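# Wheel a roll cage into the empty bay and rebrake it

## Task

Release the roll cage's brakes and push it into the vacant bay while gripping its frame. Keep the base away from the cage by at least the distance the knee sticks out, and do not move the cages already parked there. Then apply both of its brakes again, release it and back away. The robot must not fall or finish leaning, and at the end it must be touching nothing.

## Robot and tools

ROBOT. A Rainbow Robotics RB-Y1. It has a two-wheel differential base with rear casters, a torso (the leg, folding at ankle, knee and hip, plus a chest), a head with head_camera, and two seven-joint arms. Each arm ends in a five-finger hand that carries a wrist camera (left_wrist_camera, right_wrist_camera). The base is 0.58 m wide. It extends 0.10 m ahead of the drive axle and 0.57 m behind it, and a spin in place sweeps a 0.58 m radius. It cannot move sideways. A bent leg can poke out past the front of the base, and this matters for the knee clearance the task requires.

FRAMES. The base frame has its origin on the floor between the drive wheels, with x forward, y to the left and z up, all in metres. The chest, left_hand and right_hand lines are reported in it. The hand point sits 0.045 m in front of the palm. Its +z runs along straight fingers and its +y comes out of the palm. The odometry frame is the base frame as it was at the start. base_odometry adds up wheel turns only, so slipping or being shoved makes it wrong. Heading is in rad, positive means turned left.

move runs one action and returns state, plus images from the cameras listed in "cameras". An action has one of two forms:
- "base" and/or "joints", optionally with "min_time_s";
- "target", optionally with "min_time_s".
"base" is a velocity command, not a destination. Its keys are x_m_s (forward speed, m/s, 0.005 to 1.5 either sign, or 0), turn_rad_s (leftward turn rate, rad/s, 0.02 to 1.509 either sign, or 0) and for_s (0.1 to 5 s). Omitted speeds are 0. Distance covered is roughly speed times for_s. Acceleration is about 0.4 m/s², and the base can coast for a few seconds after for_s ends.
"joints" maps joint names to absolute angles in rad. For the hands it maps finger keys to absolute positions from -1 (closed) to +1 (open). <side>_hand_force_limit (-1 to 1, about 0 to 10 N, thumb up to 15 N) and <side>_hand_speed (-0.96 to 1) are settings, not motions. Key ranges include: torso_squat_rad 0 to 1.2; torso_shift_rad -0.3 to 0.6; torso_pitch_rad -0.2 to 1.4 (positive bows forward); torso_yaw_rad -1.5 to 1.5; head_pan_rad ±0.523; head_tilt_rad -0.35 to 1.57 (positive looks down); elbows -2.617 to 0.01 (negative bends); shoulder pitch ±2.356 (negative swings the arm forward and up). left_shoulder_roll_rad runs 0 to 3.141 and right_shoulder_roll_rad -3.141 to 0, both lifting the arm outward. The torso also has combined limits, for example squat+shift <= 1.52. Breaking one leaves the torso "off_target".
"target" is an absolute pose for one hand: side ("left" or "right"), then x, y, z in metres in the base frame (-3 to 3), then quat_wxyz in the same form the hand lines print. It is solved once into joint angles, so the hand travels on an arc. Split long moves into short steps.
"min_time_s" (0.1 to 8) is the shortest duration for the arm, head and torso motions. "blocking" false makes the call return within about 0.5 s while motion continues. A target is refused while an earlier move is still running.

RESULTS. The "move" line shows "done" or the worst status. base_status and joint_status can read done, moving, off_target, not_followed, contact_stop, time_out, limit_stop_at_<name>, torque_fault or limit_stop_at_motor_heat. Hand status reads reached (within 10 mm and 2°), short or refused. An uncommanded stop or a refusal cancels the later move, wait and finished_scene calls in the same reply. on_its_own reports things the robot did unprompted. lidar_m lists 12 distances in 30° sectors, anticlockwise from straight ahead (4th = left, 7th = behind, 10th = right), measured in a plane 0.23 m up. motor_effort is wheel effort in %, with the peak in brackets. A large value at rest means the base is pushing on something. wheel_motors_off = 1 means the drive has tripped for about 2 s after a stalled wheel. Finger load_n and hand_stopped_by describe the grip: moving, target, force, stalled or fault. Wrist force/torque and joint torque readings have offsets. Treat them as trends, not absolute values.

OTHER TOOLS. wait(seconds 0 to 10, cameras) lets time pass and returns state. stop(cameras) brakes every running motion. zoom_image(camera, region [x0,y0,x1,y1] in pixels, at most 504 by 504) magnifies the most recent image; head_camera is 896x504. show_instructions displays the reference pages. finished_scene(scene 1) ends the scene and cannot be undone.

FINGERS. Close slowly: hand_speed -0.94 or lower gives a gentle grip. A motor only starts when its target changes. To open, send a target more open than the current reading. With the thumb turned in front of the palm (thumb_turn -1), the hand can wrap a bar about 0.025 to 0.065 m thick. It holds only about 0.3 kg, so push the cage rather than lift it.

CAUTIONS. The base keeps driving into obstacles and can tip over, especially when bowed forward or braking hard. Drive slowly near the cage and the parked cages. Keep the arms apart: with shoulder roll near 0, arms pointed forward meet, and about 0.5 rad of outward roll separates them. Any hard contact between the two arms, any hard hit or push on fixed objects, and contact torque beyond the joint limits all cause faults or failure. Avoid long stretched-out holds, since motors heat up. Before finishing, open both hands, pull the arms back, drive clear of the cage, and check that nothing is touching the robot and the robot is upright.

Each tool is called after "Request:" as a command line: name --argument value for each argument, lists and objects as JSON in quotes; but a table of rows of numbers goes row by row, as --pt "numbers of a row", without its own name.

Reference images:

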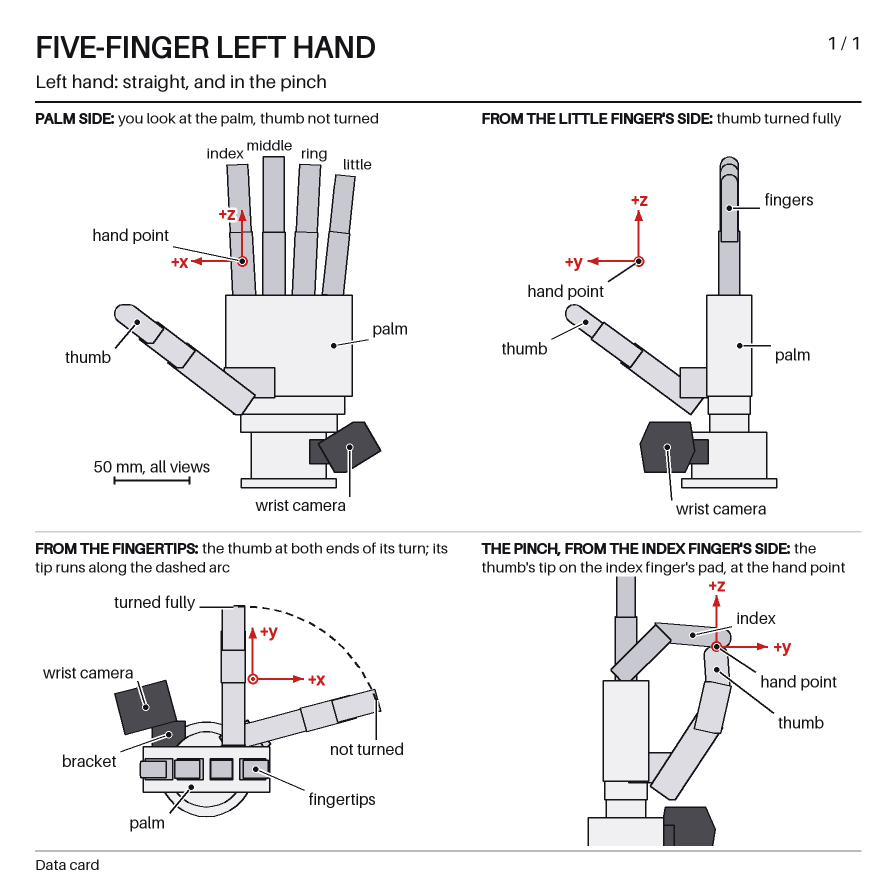

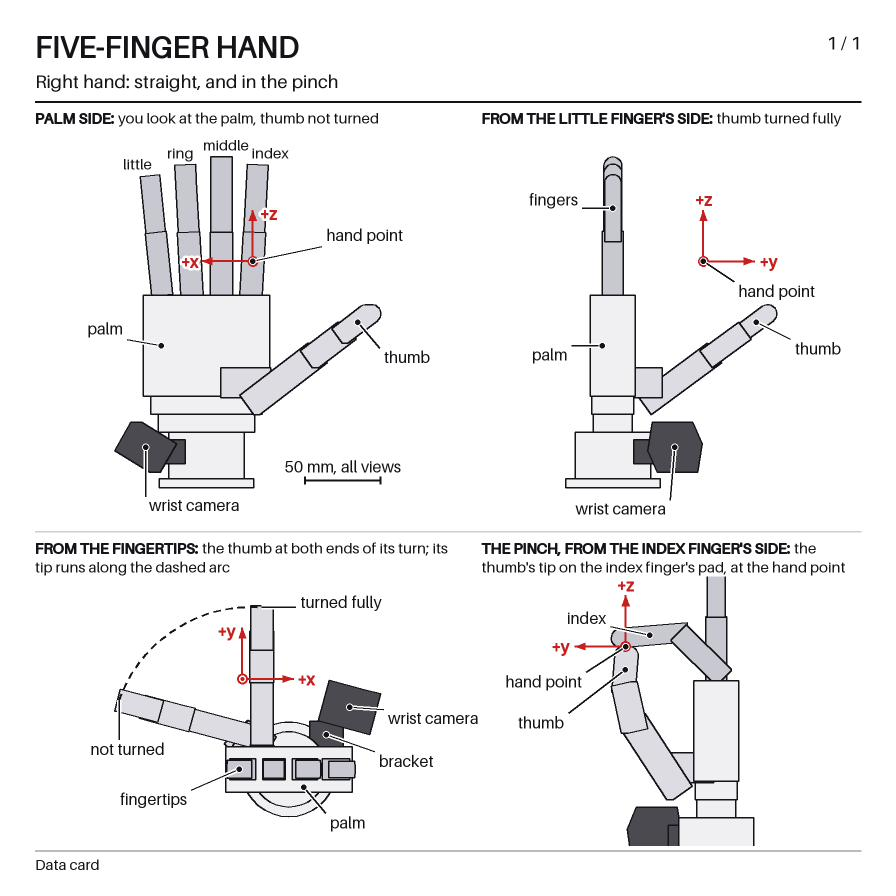

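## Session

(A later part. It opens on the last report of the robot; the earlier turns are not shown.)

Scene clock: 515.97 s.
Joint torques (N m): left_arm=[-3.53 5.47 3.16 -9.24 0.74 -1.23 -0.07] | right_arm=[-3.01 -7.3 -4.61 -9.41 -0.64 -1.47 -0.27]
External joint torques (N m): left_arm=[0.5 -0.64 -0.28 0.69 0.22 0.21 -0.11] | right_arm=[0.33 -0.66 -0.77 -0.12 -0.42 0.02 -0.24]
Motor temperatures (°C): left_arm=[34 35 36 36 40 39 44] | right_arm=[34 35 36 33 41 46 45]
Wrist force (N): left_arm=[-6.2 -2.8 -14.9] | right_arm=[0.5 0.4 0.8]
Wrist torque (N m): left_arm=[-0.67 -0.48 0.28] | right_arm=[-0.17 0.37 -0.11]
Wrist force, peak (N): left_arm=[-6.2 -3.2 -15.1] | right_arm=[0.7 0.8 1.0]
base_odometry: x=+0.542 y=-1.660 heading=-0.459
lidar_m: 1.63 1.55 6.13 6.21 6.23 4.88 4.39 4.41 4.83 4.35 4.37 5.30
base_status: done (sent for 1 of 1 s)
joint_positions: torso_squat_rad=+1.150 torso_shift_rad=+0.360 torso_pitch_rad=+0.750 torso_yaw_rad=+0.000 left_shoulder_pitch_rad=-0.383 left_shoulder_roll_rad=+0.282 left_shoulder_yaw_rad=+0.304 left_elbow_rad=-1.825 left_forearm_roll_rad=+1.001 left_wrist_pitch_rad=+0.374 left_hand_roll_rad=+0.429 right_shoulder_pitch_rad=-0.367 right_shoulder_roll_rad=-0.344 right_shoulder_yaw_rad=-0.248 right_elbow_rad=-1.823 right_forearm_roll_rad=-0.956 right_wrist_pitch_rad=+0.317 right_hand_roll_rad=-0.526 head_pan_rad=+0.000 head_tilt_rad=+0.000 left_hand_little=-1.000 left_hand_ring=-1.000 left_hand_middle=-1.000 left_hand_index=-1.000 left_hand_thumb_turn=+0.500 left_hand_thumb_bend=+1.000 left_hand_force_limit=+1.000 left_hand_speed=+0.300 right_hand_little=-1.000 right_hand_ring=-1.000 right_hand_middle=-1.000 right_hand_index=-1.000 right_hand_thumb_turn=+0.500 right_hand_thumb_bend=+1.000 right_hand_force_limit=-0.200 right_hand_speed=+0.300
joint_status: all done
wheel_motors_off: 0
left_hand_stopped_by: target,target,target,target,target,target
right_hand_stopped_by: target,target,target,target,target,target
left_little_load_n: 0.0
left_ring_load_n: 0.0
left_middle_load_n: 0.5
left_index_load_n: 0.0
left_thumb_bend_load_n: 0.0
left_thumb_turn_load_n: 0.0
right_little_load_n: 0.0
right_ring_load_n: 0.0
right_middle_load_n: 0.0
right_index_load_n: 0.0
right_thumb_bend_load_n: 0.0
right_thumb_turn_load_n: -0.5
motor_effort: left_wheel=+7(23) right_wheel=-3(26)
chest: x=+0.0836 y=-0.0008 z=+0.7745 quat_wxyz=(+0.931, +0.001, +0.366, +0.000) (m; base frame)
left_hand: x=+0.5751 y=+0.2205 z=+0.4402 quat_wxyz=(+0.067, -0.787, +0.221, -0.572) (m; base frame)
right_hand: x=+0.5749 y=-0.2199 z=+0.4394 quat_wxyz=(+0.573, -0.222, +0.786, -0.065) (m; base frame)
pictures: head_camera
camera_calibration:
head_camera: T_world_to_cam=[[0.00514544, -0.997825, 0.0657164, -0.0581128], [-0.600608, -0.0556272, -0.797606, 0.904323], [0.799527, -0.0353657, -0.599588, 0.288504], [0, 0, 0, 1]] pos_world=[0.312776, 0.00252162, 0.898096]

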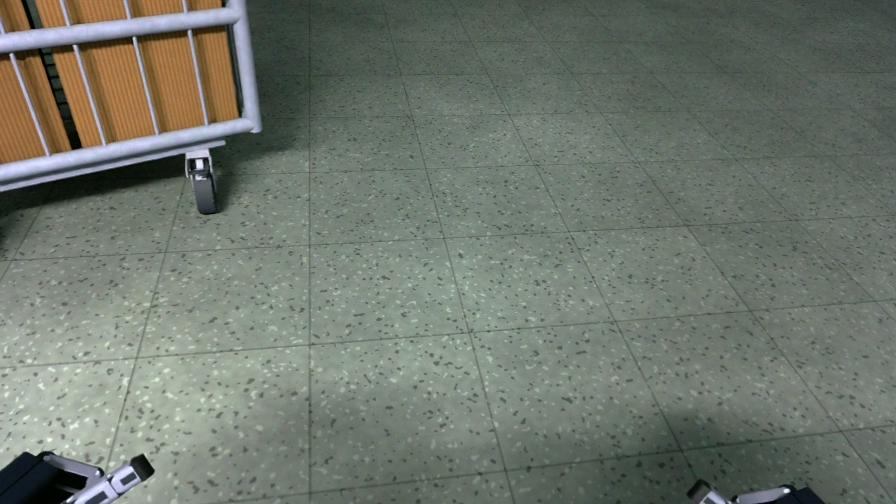

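Request:
move --base '{"turn_rad_s": -0.25, "for_s": 0.6}'

Request:
move --base '{"x_m_s": 0.4, "for_s": 5}'

Request:
move --base '{"x_m_s": 0.25, "for_s": 1.4}'

Request:
move --base '{"turn_rad_s": 0.6, "for_s": 3.783}' --cameras '["head_camera"]'

Scene clock: 518.33 s.
Joint torques (N m): left_arm=[-3.61 5.5 3.28 -9.23 0.71 -1.2 -0.05] | right_arm=[-3.58 -7.42 -4.72 -9.66 -0.47 -1.63 -0.24]
External joint torques (N m): left_arm=[0.43 -0.61 -0.16 0.69 0.18 0.24 -0.09] | right_arm=[-0.24 -0.79 -0.88 -0.36 -0.25 -0.13 -0.2]
Wrist force (N): left_arm=[-6.0 -3.3 -15.1] | right_arm=[0.5 0.6 1.0]
Wrist torque (N m): left_arm=[-0.73 -0.50 0.31] | right_arm=[-0.13 0.35 -0.11]
Wrist force, peak (N): left_arm=[-6.6 -3.4 -15.3] | right_arm=[0.4 1.2 1.1]
move: done
base_odometry: x=+0.542 y=-1.660 heading=-0.608
lidar_m: 3.95 1.55 1.56 6.23 6.21 5.31 4.41 4.39 4.90 4.37 4.35 4.84
base_status: done (sent for 0.6 of 0.6 s)
joint_positions: torso_squat_rad=+1.150 torso_shift_rad=+0.360 torso_pitch_rad=+0.750 torso_yaw_rad=+0.000 left_shoulder_pitch_rad=-0.383 left_shoulder_roll_rad=+0.282 left_shoulder_yaw_rad=+0.304 left_elbow_rad=-1.825 left_forearm_roll_rad=+1.001 left_wrist_pitch_rad=+0.374 left_hand_roll_rad=+0.429 right_shoulder_pitch_rad=-0.367 right_shoulder_roll_rad=-0.344 right_shoulder_yaw_rad=-0.248 right_elbow_rad=-1.823 right_forearm_roll_rad=-0.956 right_wrist_pitch_rad=+0.317 right_hand_roll_rad=-0.526 head_pan_rad=+0.000 head_tilt_rad=+0.000 left_hand_little=-1.000 left_hand_ring=-1.000 left_hand_middle=-1.000 left_hand_index=-1.000 left_hand_thumb_turn=+0.500 left_hand_thumb_bend=+1.000 left_hand_force_limit=+1.000 left_hand_speed=+0.300 right_hand_little=-1.000 right_hand_ring=-1.000 right_hand_middle=-1.000 right_hand_index=-1.000 right_hand_thumb_turn=+0.500 right_hand_thumb_bend=+1.000 right_hand_force_limit=-0.200 right_hand_speed=+0.300
joint_status: not commanded
wheel_motors_off: 0
left_hand_stopped_by: target,target,target,target,target,target
right_hand_stopped_by: target,target,target,target,target,target
left_little_load_n: 0.0
left_ring_load_n: 0.0
left_middle_load_n: 0.0
left_index_load_n: 0.0
left_thumb_bend_load_n: 0.0
left_thumb_turn_load_n: -0.5
right_little_load_n: 0.0
right_ring_load_n: 0.0
right_middle_load_n: 0.0
right_index_load_n: 0.0
right_thumb_bend_load_n: 0.0
right_thumb_turn_load_n: 0.0
motor_effort: left_wheel=+7(22) right_wheel=-2(22)
chest: x=+0.0836 y=-0.0008 z=+0.7745 quat_wxyz=(+0.931, +0.001, +0.366, +0.000) (m; base frame)
left_hand: x=+0.5751 y=+0.2205 z=+0.4402 quat_wxyz=(+0.067, -0.787, +0.221, -0.572) (m; base frame)
right_hand: x=+0.5749 y=-0.2199 z=+0.4394 quat_wxyz=(+0.573, -0.222, +0.786, -0.065) (m; base frame)
pictures: none

Scene clock: 524.93 s.
Joint torques (N m): left_arm=[-4.01 5.52 3.3 -9.1 0.65 -1.18 -0.05] | right_arm=[-2.83 -7.12 -4.03 -9.56 -0.51 -1.32 -0.3]
External joint torques (N m): left_arm=[0.02 -0.59 -0.15 0.82 0.13 0.26 -0.09] | right_arm=[0.51 -0.49 -0.19 -0.26 -0.3 0.17 -0.26]
Wrist force (N): left_arm=[-6.0 -3.3 -14.6] | right_arm=[0.4 0.7 0.9]
Wrist torque (N m): left_arm=[-0.75 -0.50 0.28] | right_arm=[-0.13 0.35 -0.13]
Wrist force, peak (N): left_arm=[-6.1 -3.2 -15.6] | right_arm=[1.1 0.7 1.4]
move: done
base_odometry: x=+2.184 y=-2.803 heading=-0.608
lidar_m: 3.13 2.01 3.21 0.90 0.80 7.61 6.31 6.30 4.47 3.70 3.69 3.79
base_status: done (sent for 5 of 5 s)
joint_positions: torso_squat_rad=+1.150 torso_shift_rad=+0.360 torso_pitch_rad=+0.750 torso_yaw_rad=+0.000 left_shoulder_pitch_rad=-0.383 left_shoulder_roll_rad=+0.282 left_shoulder_yaw_rad=+0.304 left_elbow_rad=-1.825 left_forearm_roll_rad=+1.001 left_wrist_pitch_rad=+0.374 left_hand_roll_rad=+0.429 right_shoulder_pitch_rad=-0.367 right_shoulder_roll_rad=-0.344 right_shoulder_yaw_rad=-0.248 right_elbow_rad=-1.823 right_forearm_roll_rad=-0.956 right_wrist_pitch_rad=+0.317 right_hand_roll_rad=-0.526 head_pan_rad=+0.000 head_tilt_rad=+0.000 left_hand_little=-1.000 left_hand_ring=-1.000 left_hand_middle=-1.000 left_hand_index=-1.000 left_hand_thumb_turn=+0.500 left_hand_thumb_bend=+1.000 left_hand_force_limit=+1.000 left_hand_speed=+0.300 right_hand_little=-1.000 right_hand_ring=-1.000 right_hand_middle=-1.000 right_hand_index=-1.000 right_hand_thumb_turn=+0.500 right_hand_thumb_bend=+1.000 right_hand_force_limit=-0.200 right_hand_speed=+0.300
joint_status: not commanded
wheel_motors_off: 0
left_hand_stopped_by: target,target,target,target,target,target
right_hand_stopped_by: target,target,target,target,target,target
left_little_load_n: 0.0
left_ring_load_n: 0.0
left_middle_load_n: 0.0
left_index_load_n: 0.0
left_thumb_bend_load_n: 0.0
left_thumb_turn_load_n: -0.5
right_little_load_n: 0.0
right_ring_load_n: 0.0
right_middle_load_n: 0.0
right_index_load_n: 0.0
right_thumb_bend_load_n: 0.0
right_thumb_turn_load_n: -0.5
motor_effort: left_wheel=+1(28) right_wheel=-2(22)
chest: x=+0.0837 y=-0.0008 z=+0.7745 quat_wxyz=(+0.930, +0.001, +0.366, +0.000) (m; base frame)
left_hand: x=+0.5751 y=+0.2205 z=+0.4401 quat_wxyz=(+0.067, -0.787, +0.221, -0.572) (m; base frame)
right_hand: x=+0.5749 y=-0.2199 z=+0.4393 quat_wxyz=(+0.573, -0.222, +0.786, -0.065) (m; base frame)
pictures: none

Scene clock: 527.50 s.
Joint torques (N m): left_arm=[-3.88 5.48 3.39 -9.22 0.71 -1.21 -0.05] | right_arm=[-2.53 -7.33 -4.35 -9.69 -0.69 -1.56 -0.32]
External joint torques (N m): left_arm=[0.14 -0.62 -0.05 0.71 0.18 0.23 -0.08] | right_arm=[0.8 -0.7 -0.5 -0.4 -0.47 -0.06 -0.29]
Wrist force (N): left_arm=[-6.4 -3.0 -14.9] | right_arm=[0.1 0.6 0.8]
Wrist torque (N m): left_arm=[-0.70 -0.45 0.27] | right_arm=[-0.14 0.41 -0.11]
Wrist force, peak (N): left_arm=[-6.4 -2.8 -15.7] | right_arm=[0.8 0.9 1.4]
move: done
base_odometry: x=+2.471 y=-3.003 heading=-0.608
lidar_m: 2.80 1.68 3.11 1.16 1.03 1.03 6.65 6.63 4.32 3.59 3.58 3.38
base_status: done (sent for 1.4 of 1.4 s)
joint_positions: torso_squat_rad=+1.150 torso_shift_rad=+0.360 torso_pitch_rad=+0.750 torso_yaw_rad=+0.000 left_shoulder_pitch_rad=-0.383 left_shoulder_roll_rad=+0.282 left_shoulder_yaw_rad=+0.304 left_elbow_rad=-1.825 left_forearm_roll_rad=+1.001 left_wrist_pitch_rad=+0.374 left_hand_roll_rad=+0.429 right_shoulder_pitch_rad=-0.367 right_shoulder_roll_rad=-0.344 right_shoulder_yaw_rad=-0.248 right_elbow_rad=-1.823 right_forearm_roll_rad=-0.956 right_wrist_pitch_rad=+0.317 right_hand_roll_rad=-0.526 head_pan_rad=+0.000 head_tilt_rad=+0.000 left_hand_little=-1.000 left_hand_ring=-1.000 left_hand_middle=-1.000 left_hand_index=-1.000 left_hand_thumb_turn=+0.500 left_hand_thumb_bend=+1.000 left_hand_force_limit=+1.000 left_hand_speed=+0.300 right_hand_little=-1.000 right_hand_ring=-1.000 right_hand_middle=-1.000 right_hand_index=-1.000 right_hand_thumb_turn=+0.500 right_hand_thumb_bend=+1.000 right_hand_force_limit=-0.200 right_hand_speed=+0.300
joint_status: not commanded
wheel_motors_off: 0
left_hand_stopped_by: target,target,target,target,target,target
right_hand_stopped_by: target,target,target,target,target,target
left_little_load_n: 0.0
left_ring_load_n: 0.0
left_middle_load_n: 0.0
left_index_load_n: 0.0
left_thumb_bend_load_n: 0.0
left_thumb_turn_load_n: -0.5
right_little_load_n: 0.0
right_ring_load_n: 0.0
right_middle_load_n: 0.0
right_index_load_n: 0.0
right_thumb_bend_load_n: 0.0
right_thumb_turn_load_n: 0.0
motor_effort: left_wheel=-1(18) right_wheel=-3(22)
chest: x=+0.0837 y=-0.0008 z=+0.7745 quat_wxyz=(+0.930, +0.001, +0.366, +0.000) (m; base frame)
left_hand: x=+0.5751 y=+0.2205 z=+0.4401 quat_wxyz=(+0.067, -0.787, +0.221, -0.572) (m; base frame)
right_hand: x=+0.5749 y=-0.2199 z=+0.4393 quat_wxyz=(+0.573, -0.222, +0.786, -0.065) (m; base frame)
pictures: none

Scene clock: 532.80 s.
Joint torques (N m): left_arm=[-3.87 5.41 3.16 -9.21 0.63 -1.14 -0.16] | right_arm=[-3.06 -6.86 -4.28 -9.5 -0.56 -1.59 -0.15]
External joint torques (N m): left_arm=[0.16 -0.69 -0.29 0.72 0.11 0.3 -0.2] | right_arm=[0.28 -0.23 -0.44 -0.21 -0.35 -0.1 -0.11]
Wrist force (N): left_arm=[-5.9 -3.1 -14.8] | right_arm=[0.4 0.6 0.8]
Wrist torque (N m): left_arm=[-0.70 -0.51 0.28] | right_arm=[-0.12 0.36 -0.12]
Wrist force, peak (N): left_arm=[-6.4 -3.3 -15.2] | right_arm=[0.5 0.7 1.4]
move: done
base_odometry: x=+2.471 y=-3.003 heading=+1.652
lidar_m: 1.03 7.19 6.63 5.92 3.89 3.58 3.60 3.03 1.68 1.72 3.11 1.07
base_status: done (sent for 3.77 of 3.77 s)
joint_positions: torso_squat_rad=+1.150 torso_shift_rad=+0.360 torso_pitch_rad=+0.750 torso_yaw_rad=+0.000 left_shoulder_pitch_rad=-0.383 left_shoulder_roll_rad=+0.282 left_shoulder_yaw_rad=+0.304 left_elbow_rad=-1.825 left_forearm_roll_rad=+1.001 left_wrist_pitch_rad=+0.374 left_hand_roll_rad=+0.429 right_shoulder_pitch_rad=-0.367 right_shoulder_roll_rad=-0.344 right_shoulder_yaw_rad=-0.248 right_elbow_rad=-1.823 right_forearm_roll_rad=-0.956 right_wrist_pitch_rad=+0.317 right_hand_roll_rad=-0.526 head_pan_rad=+0.000 head_tilt_rad=+0.000 left_hand_little=-1.000 left_hand_ring=-1.000 left_hand_middle=-1.000 left_hand_index=-1.000 left_hand_thumb_turn=+0.500 left_hand_thumb_bend=+1.000 left_hand_force_limit=+1.000 left_hand_speed=+0.300 right_hand_little=-1.000 right_hand_ring=-1.000 right_hand_middle=-1.000 right_hand_index=-1.000 right_hand_thumb_turn=+0.500 right_hand_thumb_bend=+1.000 right_hand_force_limit=-0.200 right_hand_speed=+0.300
joint_status: not commanded
wheel_motors_off: 0
left_hand_stopped_by: target,target,target,target,target,target
right_hand_stopped_by: target,target,target,target,target,target
left_little_load_n: 0.0
left_ring_load_n: 0.0
left_middle_load_n: 0.0
left_index_load_n: 0.0
left_thumb_bend_load_n: 0.0
left_thumb_turn_load_n: 0.0
right_little_load_n: 0.0
right_ring_load_n: 0.0
right_middle_load_n: 0.0
right_index_load_n: 0.0
right_thumb_bend_load_n: 0.0
right_thumb_turn_load_n: 0.0
motor_effort: left_wheel=-2(22) right_wheel=+8(26)
chest: x=+0.0837 y=-0.0008 z=+0.7745 quat_wxyz=(+0.930, +0.001, +0.366, +0.000) (m; base frame)
left_hand: x=+0.5751 y=+0.2205 z=+0.4401 quat_wxyz=(+0.067, -0.787, +0.221, -0.572) (m; base frame)
right_hand: x=+0.5749 y=-0.2199 z=+0.4393 quat_wxyz=(+0.573, -0.222, +0.786, -0.065) (m; base frame)
pictures: head_camera
camera_calibration:
head_camera: T_world_to_cam=[[0.00522181, -0.99782, 0.0657916, -0.0581987], [-0.600782, -0.0557254, -0.797469, 0.904234], [0.799396, -0.0353621, -0.599763, 0.288563], [0, 0, 0, 1]] pos_world=[0.312875, 0.00252115, 0.897996]

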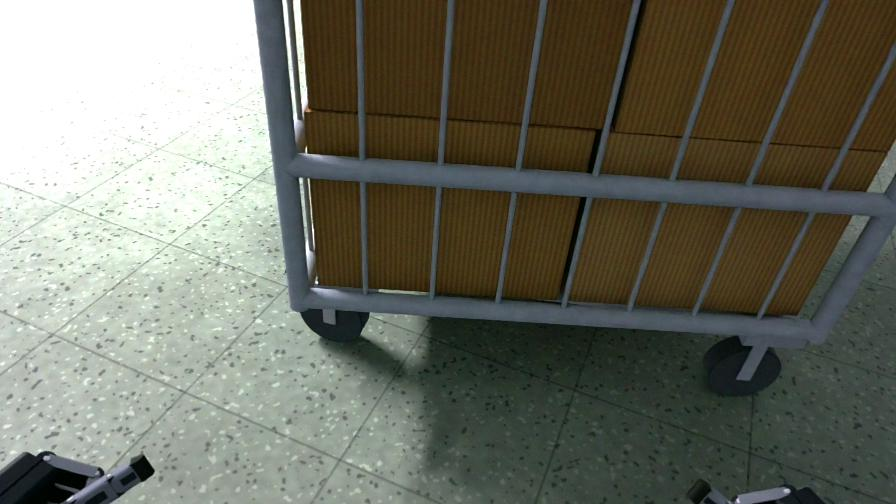

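Request:
zoom_image --camera "head_camera" --region '[260, 250, 460, 370]'

Request:
zoom_image --camera "head_camera" --region '[640, 280, 840, 420]'

Scaled by 2.520 from the camera's 896x504 image, which has a finer 1280x720 frame.

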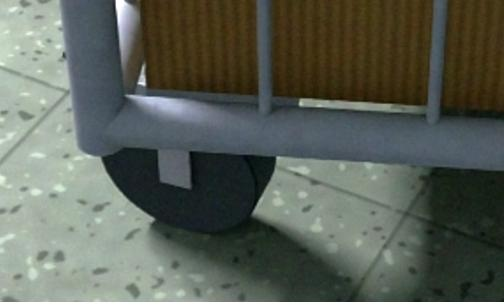

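Scaled by 2.520 from the camera's 896x504 image, which has a finer 1280x720 frame.

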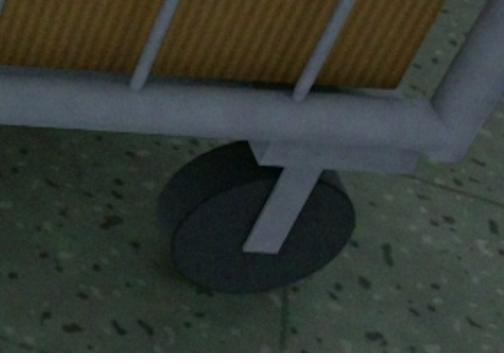

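Request:
move --target '{"side": "right", "x": 0.5, "y": -0.16, "z": 0.44, "quat_wxyz": [0.573, -0.222, 0.786, -0.065]}' --min_time_s 1.5

Request:
move --target '{"side": "left", "x": 0.6, "y": 0.14, "z": 0.435, "quat_wxyz": [0.067, -0.787, 0.221, -0.572]}' --min_time_s 1.5 --cameras '["head_camera", "left_wrist_camera"]'

Scene clock: 536.60 s.
Joint torques (N m): left_arm=[-4.11 5.53 3.15 -9.26 0.65 -1.2 -0.01] | right_arm=[1.01 -0.74 -0.18 -10.49 0.03 -1.47 0.39]
External joint torques (N m): left_arm=[-0.08 -0.58 -0.29 0.67 0.13 0.23 -0.05] | right_arm=[0.73 1.65 1.58 -0.88 0.22 -0.07 0.43]
Wrist force (N): left_arm=[-6.0 -3.2 -15.0] | right_arm=[0.5 0.5 1.2]
Wrist torque (N m): left_arm=[-0.74 -0.49 0.30] | right_arm=[-0.16 0.33 0.02]
Wrist force, peak (N): left_arm=[-6.3 -3.5 -15.3] | right_arm=[0.6 0.8 1.3]
move: done
base_odometry: x=+2.471 y=-3.003 heading=+1.651
lidar_m: 1.02 7.19 6.63 5.91 3.89 3.58 3.61 3.03 1.67 1.71 3.10 1.07
base_status: not commanded
joint_positions: torso_squat_rad=+1.150 torso_shift_rad=+0.360 torso_pitch_rad=+0.750 torso_yaw_rad=+0.000 left_shoulder_pitch_rad=-0.383 left_shoulder_roll_rad=+0.282 left_shoulder_yaw_rad=+0.304 left_elbow_rad=-1.825 left_forearm_roll_rad=+1.001 left_wrist_pitch_rad=+0.374 left_hand_roll_rad=+0.429 right_shoulder_pitch_rad=-0.125 right_shoulder_roll_rad=-0.139 right_shoulder_yaw_rad=-0.130 right_elbow_rad=-2.050 right_forearm_roll_rad=-0.852 right_wrist_pitch_rad=+0.264 right_hand_roll_rad=-0.449 head_pan_rad=+0.000 head_tilt_rad=+0.000 left_hand_little=-1.000 left_hand_ring=-1.000 left_hand_middle=-1.000 left_hand_index=-1.000 left_hand_thumb_turn=+0.500 left_hand_thumb_bend=+1.000 left_hand_force_limit=+1.000 left_hand_speed=+0.300 right_hand_little=-1.000 right_hand_ring=-1.000 right_hand_middle=-1.000 right_hand_index=-1.000 right_hand_thumb_turn=+0.500 right_hand_thumb_bend=+1.000 right_hand_force_limit=-0.200 right_hand_speed=+0.300
joint_status: all done
wheel_motors_off: 0
left_hand_stopped_by: target,target,target,target,target,target
right_hand_stopped_by: target,target,target,target,target,target
left_little_load_n: 0.0
left_ring_load_n: 0.0
left_middle_load_n: 0.0
left_index_load_n: 0.0
left_thumb_bend_load_n: 0.0
left_thumb_turn_load_n: 0.0
right_little_load_n: 0.0
right_ring_load_n: 0.0
right_middle_load_n: 0.5
right_index_load_n: 0.0
right_thumb_bend_load_n: 0.0
right_thumb_turn_load_n: -0.5
motor_effort: left_wheel=-2(3) right_wheel=+8(8)
chest: x=+0.0837 y=-0.0008 z=+0.7745 quat_wxyz=(+0.930, +0.001, +0.366, +0.000) (m; base frame)
left_hand: x=+0.5751 y=+0.2205 z=+0.4401 quat_wxyz=(+0.067, -0.787, +0.221, -0.572) (m; base frame)
right_hand: x=+0.5003 y=-0.1603 z=+0.4400 quat_wxyz=(+0.573, -0.222, +0.786, -0.065) (m; base frame)
right_hand_status: reached (checked arc, planned for 1.5 s): 0 mm and 0.0 deg off.
pictures: none

Scene clock: 538.43 s.
Joint torques (N m): left_arm=[-6.91 0.84 -0.89 -9.16 0.4 -1.12 0.2] | right_arm=[1.45 -0.72 -0.98 -10.47 0 -1.8 0.32]
External joint torques (N m): left_arm=[-0.25 -1.12 -0.98 1.28 -0.16 0.36 0.16] | right_arm=[1.18 1.66 0.78 -0.86 0.19 -0.4 0.36]
Wrist force (N): left_arm=[-5.7 -3.0 -15.1] | right_arm=[0.4 0.6 1.1]
Wrist torque (N m): left_arm=[-0.70 -0.53 0.33] | right_arm=[-0.13 0.35 0.01]
Wrist force, peak (N): left_arm=[-6.4 -3.0 -15.3] | right_arm=[0.6 0.8 1.3]
move: done
base_odometry: x=+2.471 y=-3.003 heading=+1.651
lidar_m: 1.02 7.19 6.63 5.91 3.89 3.58 3.62 3.04 1.68 1.71 3.10 1.07
base_status: not commanded
joint_positions: torso_squat_rad=+1.150 torso_shift_rad=+0.360 torso_pitch_rad=+0.750 torso_yaw_rad=+0.000 left_shoulder_pitch_rad=-0.520 left_shoulder_roll_rad=+0.028 left_shoulder_yaw_rad=+0.283 left_elbow_rad=-1.809 left_forearm_roll_rad=+0.688 left_wrist_pitch_rad=+0.416 left_hand_roll_rad=+0.460 right_shoulder_pitch_rad=-0.125 right_shoulder_roll_rad=-0.139 right_shoulder_yaw_rad=-0.130 right_elbow_rad=-2.050 right_forearm_roll_rad=-0.852 right_wrist_pitch_rad=+0.264 right_hand_roll_rad=-0.449 head_pan_rad=+0.000 head_tilt_rad=+0.000 left_hand_little=-1.000 left_hand_ring=-1.000 left_hand_middle=-1.000 left_hand_index=-1.000 left_hand_thumb_turn=+0.500 left_hand_thumb_bend=+1.000 left_hand_force_limit=+1.000 left_hand_speed=+0.300 right_hand_little=-1.000 right_hand_ring=-1.000 right_hand_middle=-1.000 right_hand_index=-1.000 right_hand_thumb_turn=+0.500 right_hand_thumb_bend=+1.000 right_hand_force_limit=-0.200 right_hand_speed=+0.300
joint_status: all done
wheel_motors_off: 0
left_hand_stopped_by: target,target,target,target,target,target
right_hand_stopped_by: target,target,target,target,target,target
left_little_load_n: 0.0
left_ring_load_n: 0.0
left_middle_load_n: 0.0
left_index_load_n: 0.0
left_thumb_bend_load_n: 0.0
left_thumb_turn_load_n: 0.0
right_little_load_n: 0.0
right_ring_load_n: 0.0
right_middle_load_n: 0.0
right_index_load_n: 0.0
right_thumb_bend_load_n: 0.0
right_thumb_turn_load_n: -0.5
motor_effort: left_wheel=-2(3) right_wheel=+8(9)
chest: x=+0.0837 y=-0.0008 z=+0.7745 quat_wxyz=(+0.930, +0.001, +0.366, +0.000) (m; base frame)
left_hand: x=+0.5998 y=+0.1404 z=+0.4348 quat_wxyz=(+0.067, -0.787, +0.221, -0.573) (m; base frame)
left_hand_status: reached (checked arc, planned for 1.5 s): 0 mm and 0.1 deg off.
right_hand: x=+0.5003 y=-0.1603 z=+0.4400 quat_wxyz=(+0.573, -0.222, +0.786, -0.065) (m; base frame)
pictures: head_camera, left_wrist_camera
camera_calibration:
head_camera: T_world_to_cam=[[0.00522181, -0.99782, 0.0657916, -0.0581987], [-0.600782, -0.0557254, -0.797469, 0.904234], [0.799396, -0.0353621, -0.599763, 0.288563], [0, 0, 0, 1]] pos_world=[0.312875, 0.00252115, 0.897996]
left_wrist_camera: T_world_to_cam=[[0.339019, 0.71615, 0.610078, -0.566404], [-0.38594, -0.485532, 0.784416, -0.047711], [0.857972, -0.501385, 0.111786, -0.379872], [0, 0, 0, 1]] pos_world=[0.499528, 0.192003, 0.42544]

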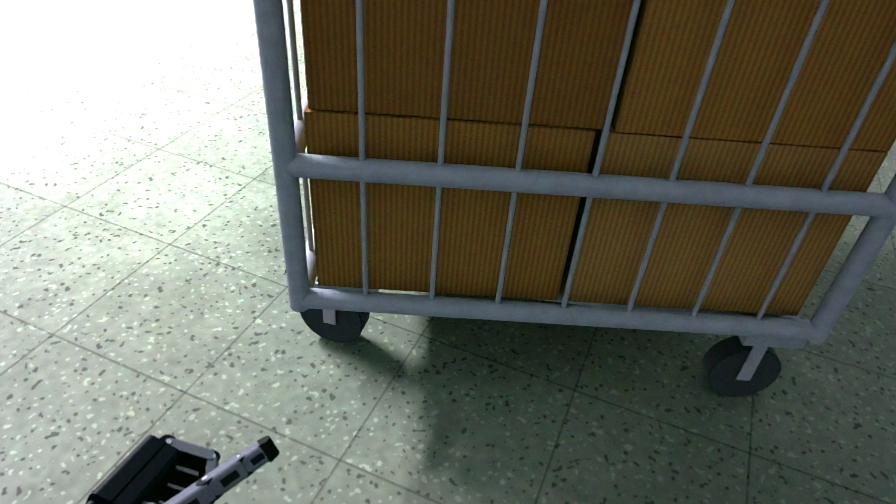

